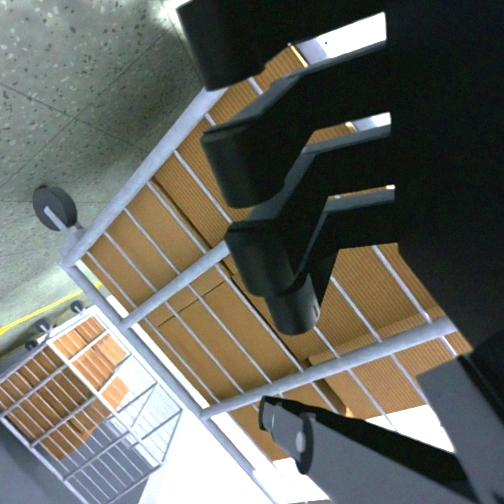

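Request:
move --base '{"x_m_s": 0.2, "for_s": 1.8}'

Request:
move --base '{"x_m_s": 0.03, "for_s": 2}' --cameras '["head_camera"]'

Scene clock: 541.47 s.
Joint torques (N m): left_arm=[-6.45 0.96 -0.75 -9.48 0.32 -1.19 0.14] | right_arm=[0.74 -0.89 -0.29 -10.29 -0.01 -1.65 0.16]
External joint torques (N m): left_arm=[0.21 -0.99 -0.84 0.96 -0.24 0.29 0.1] | right_arm=[0.46 1.5 1.47 -0.68 0.18 -0.25 0.2]
Wrist force (N): left_arm=[-6.0 -3.1 -14.8] | right_arm=[0.4 0.6 1.0]
Wrist torque (N m): left_arm=[-0.73 -0.47 0.32] | right_arm=[-0.14 0.36 0.02]
Wrist force, peak (N): left_arm=[-6.6 -3.0 -15.3] | right_arm=[0.9 0.5 1.4]
move: done
base_odometry: x=+2.442 y=-2.644 heading=+1.651
lidar_m: 0.66 0.69 6.49 6.50 4.25 3.91 3.95 3.19 1.83 1.87 2.91 0.68
base_status: done (sent for 1.8 of 1.8 s)
joint_positions: torso_squat_rad=+1.150 torso_shift_rad=+0.360 torso_pitch_rad=+0.750 torso_yaw_rad=+0.000 left_shoulder_pitch_rad=-0.520 left_shoulder_roll_rad=+0.028 left_shoulder_yaw_rad=+0.283 left_elbow_rad=-1.808 left_forearm_roll_rad=+0.688 left_wrist_pitch_rad=+0.416 left_hand_roll_rad=+0.460 right_shoulder_pitch_rad=-0.124 right_shoulder_roll_rad=-0.139 right_shoulder_yaw_rad=-0.130 right_elbow_rad=-2.050 right_forearm_roll_rad=-0.852 right_wrist_pitch_rad=+0.263 right_hand_roll_rad=-0.449 head_pan_rad=+0.000 head_tilt_rad=+0.000 left_hand_little=-1.000 left_hand_ring=-1.000 left_hand_middle=-1.000 left_hand_index=-1.000 left_hand_thumb_turn=+0.500 left_hand_thumb_bend=+1.000 left_hand_force_limit=+1.000 left_hand_speed=+0.300 right_hand_little=-1.000 right_hand_ring=-1.000 right_hand_middle=-1.000 right_hand_index=-1.000 right_hand_thumb_turn=+0.500 right_hand_thumb_bend=+1.000 right_hand_force_limit=-0.200 right_hand_speed=+0.300
joint_status: not commanded
wheel_motors_off: 0
left_hand_stopped_by: target,target,target,target,target,target
right_hand_stopped_by: target,target,target,target,target,target
left_little_load_n: 0.0
left_ring_load_n: 0.0
left_middle_load_n: 0.0
left_index_load_n: 0.0
left_thumb_bend_load_n: 0.0
left_thumb_turn_load_n: 0.0
right_little_load_n: 0.0
right_ring_load_n: 0.0
right_middle_load_n: 0.0
right_index_load_n: 0.0
right_thumb_bend_load_n: 0.0
right_thumb_turn_load_n: 0.0
motor_effort: left_wheel=-2(16) right_wheel=+0(38)
chest: x=+0.0837 y=-0.0008 z=+0.7745 quat_wxyz=(+0.930, +0.001, +0.366, +0.000) (m; base frame)
left_hand: x=+0.5999 y=+0.1403 z=+0.4349 quat_wxyz=(+0.067, -0.787, +0.221, -0.573) (m; base frame)
right_hand: x=+0.5002 y=-0.1603 z=+0.4400 quat_wxyz=(+0.573, -0.222, +0.786, -0.065) (m; base frame)
pictures: none

Scene clock: 543.90 s.
Joint torques (N m): left_arm=[-21.32 4.03 1.91 -6.41 -1.05 -4.35 0.39] | right_arm=[0.23 -0.72 -0.87 -10.5 0.01 -1.33 0.4]
External joint torques (N m): left_arm=[-14.7 2.09 1.82 4.02 -1.61 -2.87 0.35] | right_arm=[-0.02 1.67 0.89 -0.88 0.2 0.08 0.43]
Wrist force (N): left_arm=[-5.7 10.8 -101.8] | right_arm=[0.6 0.9 1.2]
Wrist torque (N m): left_arm=[2.94 0.03 0.41] | right_arm=[-0.12 0.33 0.03]
Wrist force, peak (N): left_arm=[-5.1 13.7 -128.2] | right_arm=[0.2 0.7 1.8]
move: done
base_odometry: x=+2.437 y=-2.585 heading=+1.652
lidar_m: 0.60 0.63 6.47 6.53 4.30 3.97 4.01 3.21 1.86 1.88 0.85 0.63
base_status: done (sent for 2 of 2 s)
joint_positions: torso_squat_rad=+1.150 torso_shift_rad=+0.359 torso_pitch_rad=+0.749 torso_yaw_rad=+0.000 left_shoulder_pitch_rad=-0.516 left_shoulder_roll_rad=+0.027 left_shoulder_yaw_rad=+0.283 left_elbow_rad=-1.809 left_forearm_roll_rad=+0.688 left_wrist_pitch_rad=+0.417 left_hand_roll_rad=+0.460 right_shoulder_pitch_rad=-0.124 right_shoulder_roll_rad=-0.139 right_shoulder_yaw_rad=-0.130 right_elbow_rad=-2.050 right_forearm_roll_rad=-0.852 right_wrist_pitch_rad=+0.263 right_hand_roll_rad=-0.449 head_pan_rad=+0.000 head_tilt_rad=+0.000 left_hand_little=-1.000 left_hand_ring=-1.000 left_hand_middle=-1.000 left_hand_index=-1.002 left_hand_thumb_turn=+0.500 left_hand_thumb_bend=+1.000 left_hand_force_limit=+1.000 left_hand_speed=+0.300 right_hand_little=-1.000 right_hand_ring=-1.000 right_hand_middle=-1.000 right_hand_index=-1.000 right_hand_thumb_turn=+0.500 right_hand_thumb_bend=+1.000 right_hand_force_limit=-0.200 right_hand_speed=+0.300
joint_status: not commanded
wheel_motors_off: 0
left_hand_stopped_by: target,target,target,target,target,target
right_hand_stopped_by: target,target,target,target,target,target
left_little_load_n: 0.0
left_ring_load_n: 0.0
left_middle_load_n: 0.0
left_index_load_n: -16.5
left_thumb_bend_load_n: 0.0
left_thumb_turn_load_n: -0.5
right_little_load_n: 0.0
right_ring_load_n: 0.0
right_middle_load_n: 0.0
right_index_load_n: 0.0
right_thumb_bend_load_n: 0.0
right_thumb_turn_load_n: 0.0
motor_effort: left_wheel=+21(26) right_wheel=+11(23)
chest: x=+0.0832 y=-0.0007 z=+0.7747 quat_wxyz=(+0.931, +0.001, +0.366, +0.000) (m; base frame)
left_hand: x=+0.5983 y=+0.1407 z=+0.4343 quat_wxyz=(+0.066, -0.787, +0.221, -0.572) (m; base frame)
right_hand: x=+0.5002 y=-0.1600 z=+0.4406 quat_wxyz=(+0.574, -0.222, +0.786, -0.065) (m; base frame)
pictures: head_camera
camera_calibration:
head_camera: T_world_to_cam=[[0.00559955, -0.997832, 0.0655684, -0.0579448], [-0.599799, -0.0558164, -0.798202, 0.904641], [0.800131, -0.0348583, -0.598811, 0.288256], [0, 0, 0, 1]] pos_world=[0.312285, 0.00272275, 0.898496]

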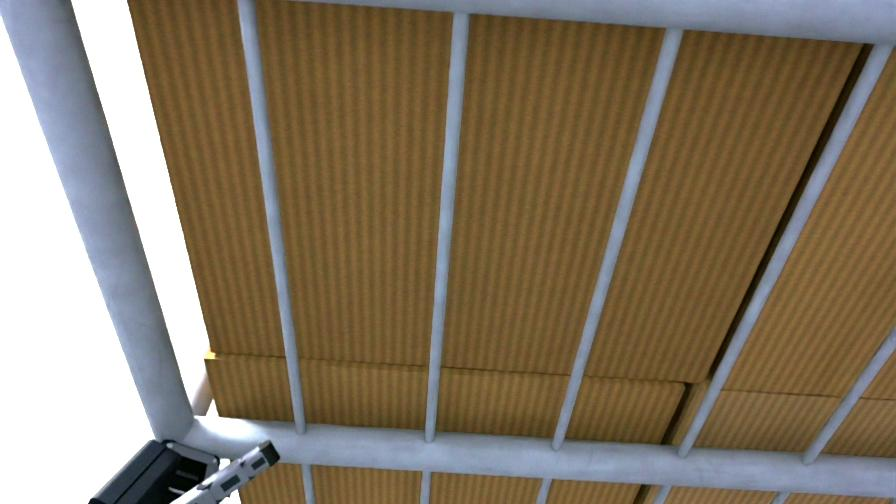

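Request:
move --base '{"x_m_s": 0.03, "for_s": 3}' --blocking false

Request:
wait --seconds 0.7

Request:
wait --seconds 0.8

Request:
wait --seconds 1.5 --cameras '["head_camera"]'

Scene clock: 544.50 s.
Joint torques (N m): left_arm=[-47.17 6.92 -0.26 -0.27 -2.51 -5.88 0.92] | right_arm=[-0.31 -0.44 0.02 -9.99 0.04 -1.47 0.25]
External joint torques (N m): left_arm=[-41.05 5.5 0.58 10.19 -3.21 -4.71 0.93] | right_arm=[-0.51 1.95 1.77 -0.37 0.23 -0.06 0.29]
Wrist force (N): left_arm=[-9.5 13.4 -220.3] | right_arm=[0.4 0.7 1.0]
Wrist torque (N m): left_arm=[7.80 0.63 0.26] | right_arm=[-0.14 0.34 0.03]
Wrist force, peak (N): left_arm=[-4.5 38.9 -220.3] | right_arm=[0.3 0.9 1.3]
move: moving
base_odometry: x=+2.436 y=-2.571 heading=+1.653
lidar_m: 0.59 0.63 6.46 6.53 4.30 3.98 4.02 3.20 1.86 1.87 0.83 0.61
base_status: moving
joint_positions: torso_squat_rad=+1.150 torso_shift_rad=+0.358 torso_pitch_rad=+0.747 torso_yaw_rad=+0.001 left_shoulder_pitch_rad=-0.510 left_shoulder_roll_rad=+0.026 left_shoulder_yaw_rad=+0.282 left_elbow_rad=-1.811 left_forearm_roll_rad=+0.689 left_wrist_pitch_rad=+0.418 left_hand_roll_rad=+0.459 right_shoulder_pitch_rad=-0.124 right_shoulder_roll_rad=-0.139 right_shoulder_yaw_rad=-0.130 right_elbow_rad=-2.050 right_forearm_roll_rad=-0.852 right_wrist_pitch_rad=+0.263 right_hand_roll_rad=-0.449 head_pan_rad=+0.000 head_tilt_rad=+0.000 left_hand_little=-1.000 left_hand_ring=-1.000 left_hand_middle=-1.000 left_hand_index=-1.006 left_hand_thumb_turn=+0.500 left_hand_thumb_bend=+1.000 left_hand_force_limit=+1.000 left_hand_speed=+0.300 right_hand_little=-1.000 right_hand_ring=-1.000 right_hand_middle=-1.000 right_hand_index=-1.000 right_hand_thumb_turn=+0.500 right_hand_thumb_bend=+1.000 right_hand_force_limit=-0.200 right_hand_speed=+0.300
joint_status: not commanded
wheel_motors_off: 0
left_hand_stopped_by: target,target,target,target,target,target
right_hand_stopped_by: target,target,target,target,target,target
left_little_load_n: 0.0
left_ring_load_n: 0.0
left_middle_load_n: 0.0
left_index_load_n: -22.5
left_thumb_bend_load_n: 0.0
left_thumb_turn_load_n: 0.0
right_little_load_n: 0.0
right_ring_load_n: 0.0
right_middle_load_n: 0.0
right_index_load_n: 0.0
right_thumb_bend_load_n: 0.0
right_thumb_turn_load_n: 0.0
motor_effort: left_wheel=+57(65) right_wheel=+23(41)
chest: x=+0.0823 y=-0.0006 z=+0.7751 quat_wxyz=(+0.931, +0.001, +0.365, +0.001) (m; base frame)
left_hand: x=+0.5955 y=+0.1422 z=+0.4334 quat_wxyz=(+0.067, -0.789, +0.220, -0.570) (m; base frame)
right_hand: x=+0.5002 y=-0.1593 z=+0.4419 quat_wxyz=(+0.575, -0.222, +0.785, -0.065) (m; base frame)
pictures: none

Scene clock: 545.20 s.
Joint torques (N m): left_arm=[-53.01 3.28 -7.37 0.87 -2.14 -4.96 0.77] | right_arm=[0.25 -0.01 -0.73 -10.06 0.04 -1.61 0.27]
External joint torques (N m): left_arm=[-46.47 1.26 -7.58 11.31 -2.69 -3.47 0.73] | right_arm=[0.05 2.39 1.03 -0.43 0.23 -0.2 0.3]
Wrist force (N): left_arm=[-17.0 -0.5 -220.3] | right_arm=[0.8 0.5 1.0]
Wrist torque (N m): left_arm=[5.80 1.13 0.08] | right_arm=[-0.16 0.29 0.04]
Wrist force, peak (N): left_arm=[-15.1 10.2 -220.3] | right_arm=[0.6 0.8 1.3]
earlier move: moving
base_odometry: x=+2.434 y=-2.550 heading=+1.654
lidar_m: 0.59 0.62 6.46 6.52 4.33 4.00 4.05 3.21 1.87 1.90 0.80 0.60
base_status: moving
joint_positions: torso_squat_rad=+1.151 torso_shift_rad=+0.358 torso_pitch_rad=+0.746 torso_yaw_rad=+0.002 left_shoulder_pitch_rad=-0.508 left_shoulder_roll_rad=+0.028 left_shoulder_yaw_rad=+0.285 left_elbow_rad=-1.811 left_forearm_roll_rad=+0.689 left_wrist_pitch_rad=+0.417 left_hand_roll_rad=+0.460 right_shoulder_pitch_rad=-0.124 right_shoulder_roll_rad=-0.139 right_shoulder_yaw_rad=-0.130 right_elbow_rad=-2.050 right_forearm_roll_rad=-0.852 right_wrist_pitch_rad=+0.263 right_hand_roll_rad=-0.449 head_pan_rad=+0.000 head_tilt_rad=+0.000 left_hand_little=-1.000 left_hand_ring=-1.000 left_hand_middle=-1.000 left_hand_index=-1.012 left_hand_thumb_turn=+0.500 left_hand_thumb_bend=+1.000 left_hand_force_limit=+1.000 left_hand_speed=+0.300 right_hand_little=-1.000 right_hand_ring=-1.000 right_hand_middle=-1.000 right_hand_index=-1.000 right_hand_thumb_turn=+0.500 right_hand_thumb_bend=+1.000 right_hand_force_limit=-0.200 right_hand_speed=+0.300
joint_status: not commanded
wheel_motors_off: 0
left_hand_stopped_by: target,target,target,target,target,target
right_hand_stopped_by: target,target,target,target,target,target
left_little_load_n: 0.0
left_ring_load_n: 0.0
left_middle_load_n: 0.0
left_index_load_n: -22.5
left_thumb_bend_load_n: 0.0
left_thumb_turn_load_n: 0.0
right_little_load_n: 0.0
right_ring_load_n: 0.0
right_middle_load_n: 0.0
right_index_load_n: 0.5
right_thumb_bend_load_n: 0.0
right_thumb_turn_load_n: -0.5
motor_effort: left_wheel=+72(76) right_wheel=+13(41)
chest: x=+0.0822 y=-0.0005 z=+0.7752 quat_wxyz=(+0.931, +0.001, +0.365, +0.001) (m; base frame)
left_hand: x=+0.5954 y=+0.1448 z=+0.4333 quat_wxyz=(+0.069, -0.789, +0.220, -0.570) (m; base frame)
right_hand: x=+0.5002 y=-0.1589 z=+0.4421 quat_wxyz=(+0.575, -0.223, +0.785, -0.065) (m; base frame)
wait: 0.70 s; no rest
pictures: none

Scene clock: 546.00 s.
Joint torques (N m): left_arm=[-43.54 7.21 4.49 -1.91 -2.76 -8.75 0.87] | right_arm=[-0.01 -0.89 -0.54 -10.24 0.05 -1.56 0.21]
External joint torques (N m): left_arm=[-37.33 4.98 3.74 8.62 -3.27 -7.09 0.81] | right_arm=[-0.22 1.5 1.21 -0.61 0.24 -0.16 0.25]
Wrist force (N): left_arm=[-6.1 21.3 -198.9] | right_arm=[0.3 0.5 1.1]
Wrist torque (N m): left_arm=[5.22 0.40 0.52] | right_arm=[-0.16 0.37 0.01]
Wrist force, peak (N): left_arm=[-16.8 -2.3 -220.3] | right_arm=[0.4 0.8 1.2]
earlier move: moving
base_odometry: x=+2.432 y=-2.526 heading=+1.654
lidar_m: 0.58 0.62 6.45 6.51 4.36 4.02 4.07 3.23 1.88 1.89 0.76 0.59
base_status: moving
joint_positions: torso_squat_rad=+1.150 torso_shift_rad=+0.358 torso_pitch_rad=+0.747 torso_yaw_rad=+0.001 left_shoulder_pitch_rad=-0.511 left_shoulder_roll_rad=+0.027 left_shoulder_yaw_rad=+0.283 left_elbow_rad=-1.811 left_forearm_roll_rad=+0.689 left_wrist_pitch_rad=+0.418 left_hand_roll_rad=+0.460 right_shoulder_pitch_rad=-0.124 right_shoulder_roll_rad=-0.139 right_shoulder_yaw_rad=-0.130 right_elbow_rad=-2.050 right_forearm_roll_rad=-0.852 right_wrist_pitch_rad=+0.263 right_hand_roll_rad=-0.449 head_pan_rad=+0.000 head_tilt_rad=+0.000 left_hand_little=-1.000 left_hand_ring=-1.000 left_hand_middle=-1.000 left_hand_index=-1.013 left_hand_thumb_turn=+0.500 left_hand_thumb_bend=+1.000 left_hand_force_limit=+1.000 left_hand_speed=+0.300 right_hand_little=-1.000 right_hand_ring=-1.000 right_hand_middle=-1.000 right_hand_index=-1.000 right_hand_thumb_turn=+0.500 right_hand_thumb_bend=+1.000 right_hand_force_limit=-0.200 right_hand_speed=+0.300
joint_status: not commanded
wheel_motors_off: 0
left_hand_stopped_by: target,target,target,target,target,target
right_hand_stopped_by: target,target,target,target,target,target
left_little_load_n: 0.0
left_ring_load_n: 0.0
left_middle_load_n: 0.0
left_index_load_n: -21.5
left_thumb_bend_load_n: 0.0
left_thumb_turn_load_n: 0.0
right_little_load_n: 0.0
right_ring_load_n: 0.0
right_middle_load_n: 0.0
right_index_load_n: 0.0
right_thumb_bend_load_n: 0.0
right_thumb_turn_load_n: -0.5
motor_effort: left_wheel=+62(76) right_wheel=+11(41)
chest: x=+0.0823 y=-0.0006 z=+0.7751 quat_wxyz=(+0.931, +0.001, +0.365, +0.001) (m; base frame)
left_hand: x=+0.5959 y=+0.1426 z=+0.4337 quat_wxyz=(+0.067, -0.788, +0.220, -0.570) (m; base frame)
right_hand: x=+0.5002 y=-0.1593 z=+0.4419 quat_wxyz=(+0.575, -0.222, +0.785, -0.065) (m; base frame)
wait: 0.80 s; no rest
pictures: none

Scene clock: 547.50 s.
Joint torques (N m): left_arm=[-33.36 11.79 13.39 -24.04 1.28 -14.14 2.06] | right_arm=[0.49 -1.24 -1.57 -9.79 0.04 -1.42 0.47]
External joint torques (N m): left_arm=[-26.79 9.92 13.42 -13.64 0.72 -12.67 2.02] | right_arm=[0.21 1.15 0.19 -0.18 0.23 -0.02 0.51]
Wrist force (N): left_arm=[-30.7 38.1 -75.5] | right_arm=[0.5 0.5 1.3]
Wrist torque (N m): left_arm=[2.14 0.02 -0.61] | right_arm=[-0.17 0.33 0.02]
Wrist force, peak (N): left_arm=[-5.9 24.3 -196.1] | right_arm=[0.6 1.5 1.5]
earlier move: moving
base_odometry: x=+2.430 y=-2.496 heading=+1.653
lidar_m: 0.56 0.62 6.43 6.50 4.39 4.06 4.10 3.24 1.89 1.91 0.73 0.58
base_status: moving
joint_positions: torso_squat_rad=+1.150 torso_shift_rad=+0.360 torso_pitch_rad=+0.750 torso_yaw_rad=+0.000 left_shoulder_pitch_rad=-0.513 left_shoulder_roll_rad=+0.025 left_shoulder_yaw_rad=+0.280 left_elbow_rad=-1.805 left_forearm_roll_rad=+0.688 left_wrist_pitch_rad=+0.419 left_hand_roll_rad=+0.459 right_shoulder_pitch_rad=-0.124 right_shoulder_roll_rad=-0.139 right_shoulder_yaw_rad=-0.130 right_elbow_rad=-2.050 right_forearm_roll_rad=-0.852 right_wrist_pitch_rad=+0.263 right_hand_roll_rad=-0.449 head_pan_rad=+0.000 head_tilt_rad=+0.000 left_hand_little=-1.000 left_hand_ring=-1.000 left_hand_middle=-1.000 left_hand_index=-1.011 left_hand_thumb_turn=+0.500 left_hand_thumb_bend=+1.000 left_hand_force_limit=+1.000 left_hand_speed=+0.300 right_hand_little=-1.000 right_hand_ring=-1.000 right_hand_middle=-1.000 right_hand_index=-1.000 right_hand_thumb_turn=+0.500 right_hand_thumb_bend=+1.000 right_hand_force_limit=-0.200 right_hand_speed=+0.300
joint_status: not commanded
wheel_motors_off: 0
left_hand_stopped_by: target,target,target,target,target,target
right_hand_stopped_by: target,target,target,target,target,target
left_little_load_n: 0.0
left_ring_load_n: 0.0
left_middle_load_n: 0.0
left_index_load_n: -12.5
left_thumb_bend_load_n: 0.0
left_thumb_turn_load_n: -0.5
right_little_load_n: 0.0
right_ring_load_n: 0.0
right_middle_load_n: 0.5
right_index_load_n: 0.0
right_thumb_bend_load_n: 0.0
right_thumb_turn_load_n: 0.0
motor_effort: left_wheel=+21(76) right_wheel=+10(41)
chest: x=+0.0836 y=-0.0007 z=+0.7744 quat_wxyz=(+0.930, +0.001, +0.366, +0.000) (m; base frame)
left_hand: x=+0.5960 y=+0.1385 z=+0.4293 quat_wxyz=(+0.064, -0.790, +0.222, -0.568) (m; base frame)
right_hand: x=+0.5002 y=-0.1601 z=+0.4399 quat_wxyz=(+0.573, -0.222, +0.786, -0.065) (m; base frame)
wait: 1.50 s; no rest
pictures: head_camera
camera_calibration:
head_camera: T_world_to_cam=[[0.00529188, -0.997814, 0.0658704, -0.0581856], [-0.600843, -0.0558277, -0.797415, 0.904131], [0.79935, -0.0353579, -0.599825, 0.288577], [0, 0, 0, 1]] pos_world=[0.312875, 0.00262066, 0.897897]

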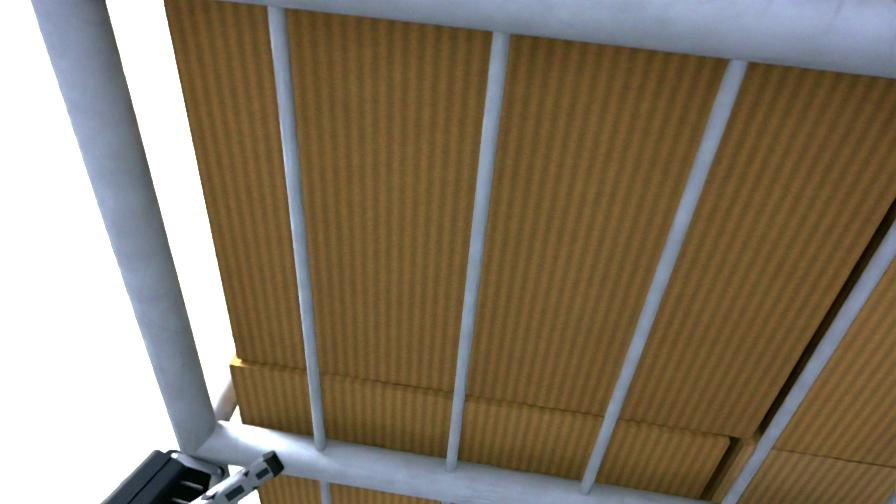

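Request:
move --base '{"x_m_s": -0.05, "for_s": 0.6}'

Request:
move --base '{"x_m_s": -0.3, "for_s": 2.0}' --cameras '["head_camera"]'

Scene clock: 548.93 s.
Joint torques (N m): left_arm=[-7.16 2.26 1.57 -10.18 0.71 -1.62 0.22] | right_arm=[0.54 -1.24 -1.19 -9.45 0.17 -1.52 0.25]
External joint torques (N m): left_arm=[-0.5 0.32 1.49 0.26 0.15 -0.14 0.18] | right_arm=[0.26 1.15 0.57 0.16 0.36 -0.12 0.28]
Wrist force (N): left_arm=[-5.8 -2.6 -14.5] | right_arm=[0.4 0.9 0.9]
Wrist torque (N m): left_arm=[-0.67 -0.51 0.29] | right_arm=[-0.09 0.36 0.02]
Wrist force, peak (N): left_arm=[-30.3 39.0 -73.8] | right_arm=[0.7 0.6 1.6]
move: done
base_odometry: x=+2.432 y=-2.526 heading=+1.653
lidar_m: 0.60 0.66 6.45 6.51 4.37 4.03 4.06 3.23 1.88 1.90 0.77 0.61
base_status: done (sent for 0.6 of 0.6 s)
joint_positions: torso_squat_rad=+1.150 torso_shift_rad=+0.360 torso_pitch_rad=+0.750 torso_yaw_rad=+0.000 left_shoulder_pitch_rad=-0.520 left_shoulder_roll_rad=+0.028 left_shoulder_yaw_rad=+0.283 left_elbow_rad=-1.808 left_forearm_roll_rad=+0.688 left_wrist_pitch_rad=+0.416 left_hand_roll_rad=+0.460 right_shoulder_pitch_rad=-0.124 right_shoulder_roll_rad=-0.139 right_shoulder_yaw_rad=-0.130 right_elbow_rad=-2.050 right_forearm_roll_rad=-0.852 right_wrist_pitch_rad=+0.263 right_hand_roll_rad=-0.449 head_pan_rad=+0.000 head_tilt_rad=+0.000 left_hand_little=-1.000 left_hand_ring=-1.000 left_hand_middle=-1.000 left_hand_index=-1.009 left_hand_thumb_turn=+0.500 left_hand_thumb_bend=+1.000 left_hand_force_limit=+1.000 left_hand_speed=+0.300 right_hand_little=-1.000 right_hand_ring=-1.000 right_hand_middle=-1.000 right_hand_index=-1.000 right_hand_thumb_turn=+0.500 right_hand_thumb_bend=+1.000 right_hand_force_limit=-0.200 right_hand_speed=+0.300
joint_status: not commanded
wheel_motors_off: 0
left_hand_stopped_by: target,target,target,target,target,target
right_hand_stopped_by: target,target,target,target,target,target
left_little_load_n: 0.0
left_ring_load_n: 0.0
left_middle_load_n: 0.0
left_index_load_n: 0.0
left_thumb_bend_load_n: 0.0
left_thumb_turn_load_n: 0.0
right_little_load_n: 0.0
right_ring_load_n: 0.0
right_middle_load_n: 0.0
right_index_load_n: 0.0
right_thumb_bend_load_n: 0.0
right_thumb_turn_load_n: 0.0
on_its_own: the wheels pushed hard for 1.6 s: something may have held the robot back, and base_odometry may count slip
motor_effort: left_wheel=+4(12) right_wheel=-3(17)
chest: x=+0.0836 y=-0.0008 z=+0.7745 quat_wxyz=(+0.931, +0.001, +0.366, +0.000) (m; base frame)
left_hand: x=+0.5997 y=+0.1399 z=+0.4347 quat_wxyz=(+0.066, -0.787, +0.221, -0.572) (m; base frame)
right_hand: x=+0.5002 y=-0.1602 z=+0.4401 quat_wxyz=(+0.573, -0.222, +0.786, -0.065) (m; base frame)
pictures: none

Scene clock: 552.43 s.
Joint torques (N m): left_arm=[-6.44 2.03 1.48 -9.98 0.69 -1.37 0.22] | right_arm=[0.21 -1.38 -1.3 -9.52 0.01 -1.52 0.11]
External joint torques (N m): left_arm=[0.23 0.09 1.4 0.46 0.13 0.1 0.18] | right_arm=[-0.06 1.01 0.46 0.09 0.2 -0.12 0.14]
Wrist force (N): left_arm=[-6.3 -1.9 -14.9] | right_arm=[0.5 0.5 1.0]
Wrist torque (N m): left_arm=[-0.52 -0.42 0.24] | right_arm=[-0.16 0.34 0.02]
Wrist force, peak (N): left_arm=[-6.1 -2.6 -15.4] | right_arm=[0.6 0.7 1.6]
move: done
base_odometry: x=+2.482 y=-3.124 heading=+1.653
lidar_m: 1.20 7.23 6.68 5.69 3.76 3.46 3.51 2.98 1.64 1.66 3.17 1.21
base_status: done (sent for 2 of 2 s)
joint_positions: torso_squat_rad=+1.150 torso_shift_rad=+0.360 torso_pitch_rad=+0.750 torso_yaw_rad=+0.000 left_shoulder_pitch_rad=-0.520 left_shoulder_roll_rad=+0.028 left_shoulder_yaw_rad=+0.283 left_elbow_rad=-1.808 left_forearm_roll_rad=+0.688 left_wrist_pitch_rad=+0.416 left_hand_roll_rad=+0.460 right_shoulder_pitch_rad=-0.124 right_shoulder_roll_rad=-0.139 right_shoulder_yaw_rad=-0.130 right_elbow_rad=-2.050 right_forearm_roll_rad=-0.852 right_wrist_pitch_rad=+0.263 right_hand_roll_rad=-0.449 head_pan_rad=+0.000 head_tilt_rad=+0.000 left_hand_little=-1.000 left_hand_ring=-1.000 left_hand_middle=-1.000 left_hand_index=-1.009 left_hand_thumb_turn=+0.500 left_hand_thumb_bend=+1.000 left_hand_force_limit=+1.000 left_hand_speed=+0.300 right_hand_little=-1.000 right_hand_ring=-1.000 right_hand_middle=-1.000 right_hand_index=-1.000 right_hand_thumb_turn=+0.500 right_hand_thumb_bend=+1.000 right_hand_force_limit=-0.200 right_hand_speed=+0.300
joint_status: not commanded
wheel_motors_off: 0
left_hand_stopped_by: target,target,target,target,target,target
right_hand_stopped_by: target,target,target,target,target,target
left_little_load_n: 0.0
left_ring_load_n: 0.0
left_middle_load_n: 0.0
left_index_load_n: 0.0
left_thumb_bend_load_n: 0.0
left_thumb_turn_load_n: 0.0
right_little_load_n: 0.0
right_ring_load_n: 0.0
right_middle_load_n: 0.0
right_index_load_n: 0.0
right_thumb_bend_load_n: 0.0
right_thumb_turn_load_n: 0.0
motor_effort: left_wheel=+0(17) right_wheel=+2(25)
chest: x=+0.0836 y=-0.0008 z=+0.7745 quat_wxyz=(+0.931, +0.001, +0.366, +0.000) (m; base frame)
left_hand: x=+0.5998 y=+0.1399 z=+0.4349 quat_wxyz=(+0.066, -0.787, +0.221, -0.573) (m; base frame)
right_hand: x=+0.5002 y=-0.1602 z=+0.4401 quat_wxyz=(+0.573, -0.222, +0.786, -0.065) (m; base frame)
pictures: head_camera
camera_calibration:
head_camera: T_world_to_cam=[[0.00520603, -0.99782, 0.0657949, -0.0581031], [-0.600557, -0.0557285, -0.797637, 0.904342], [0.799565, -0.0353611, -0.599538, 0.28845], [0, 0, 0, 1]] pos_world=[0.312777, 0.00262114, 0.898097]

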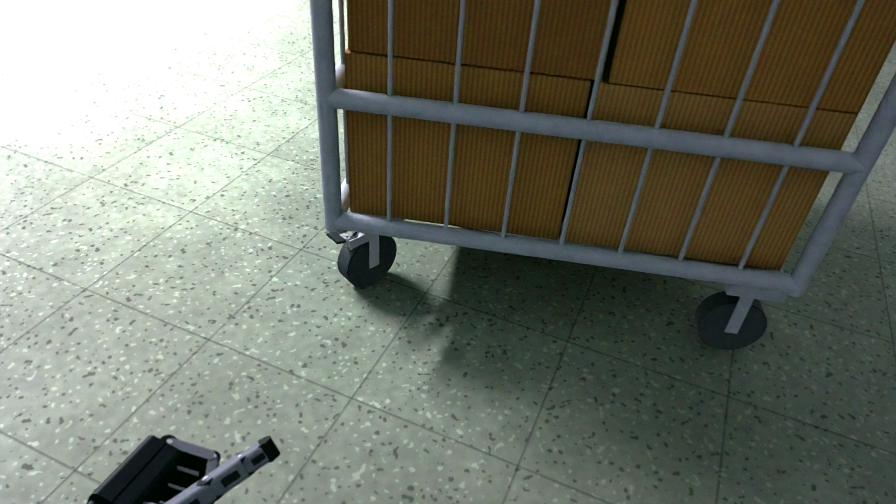

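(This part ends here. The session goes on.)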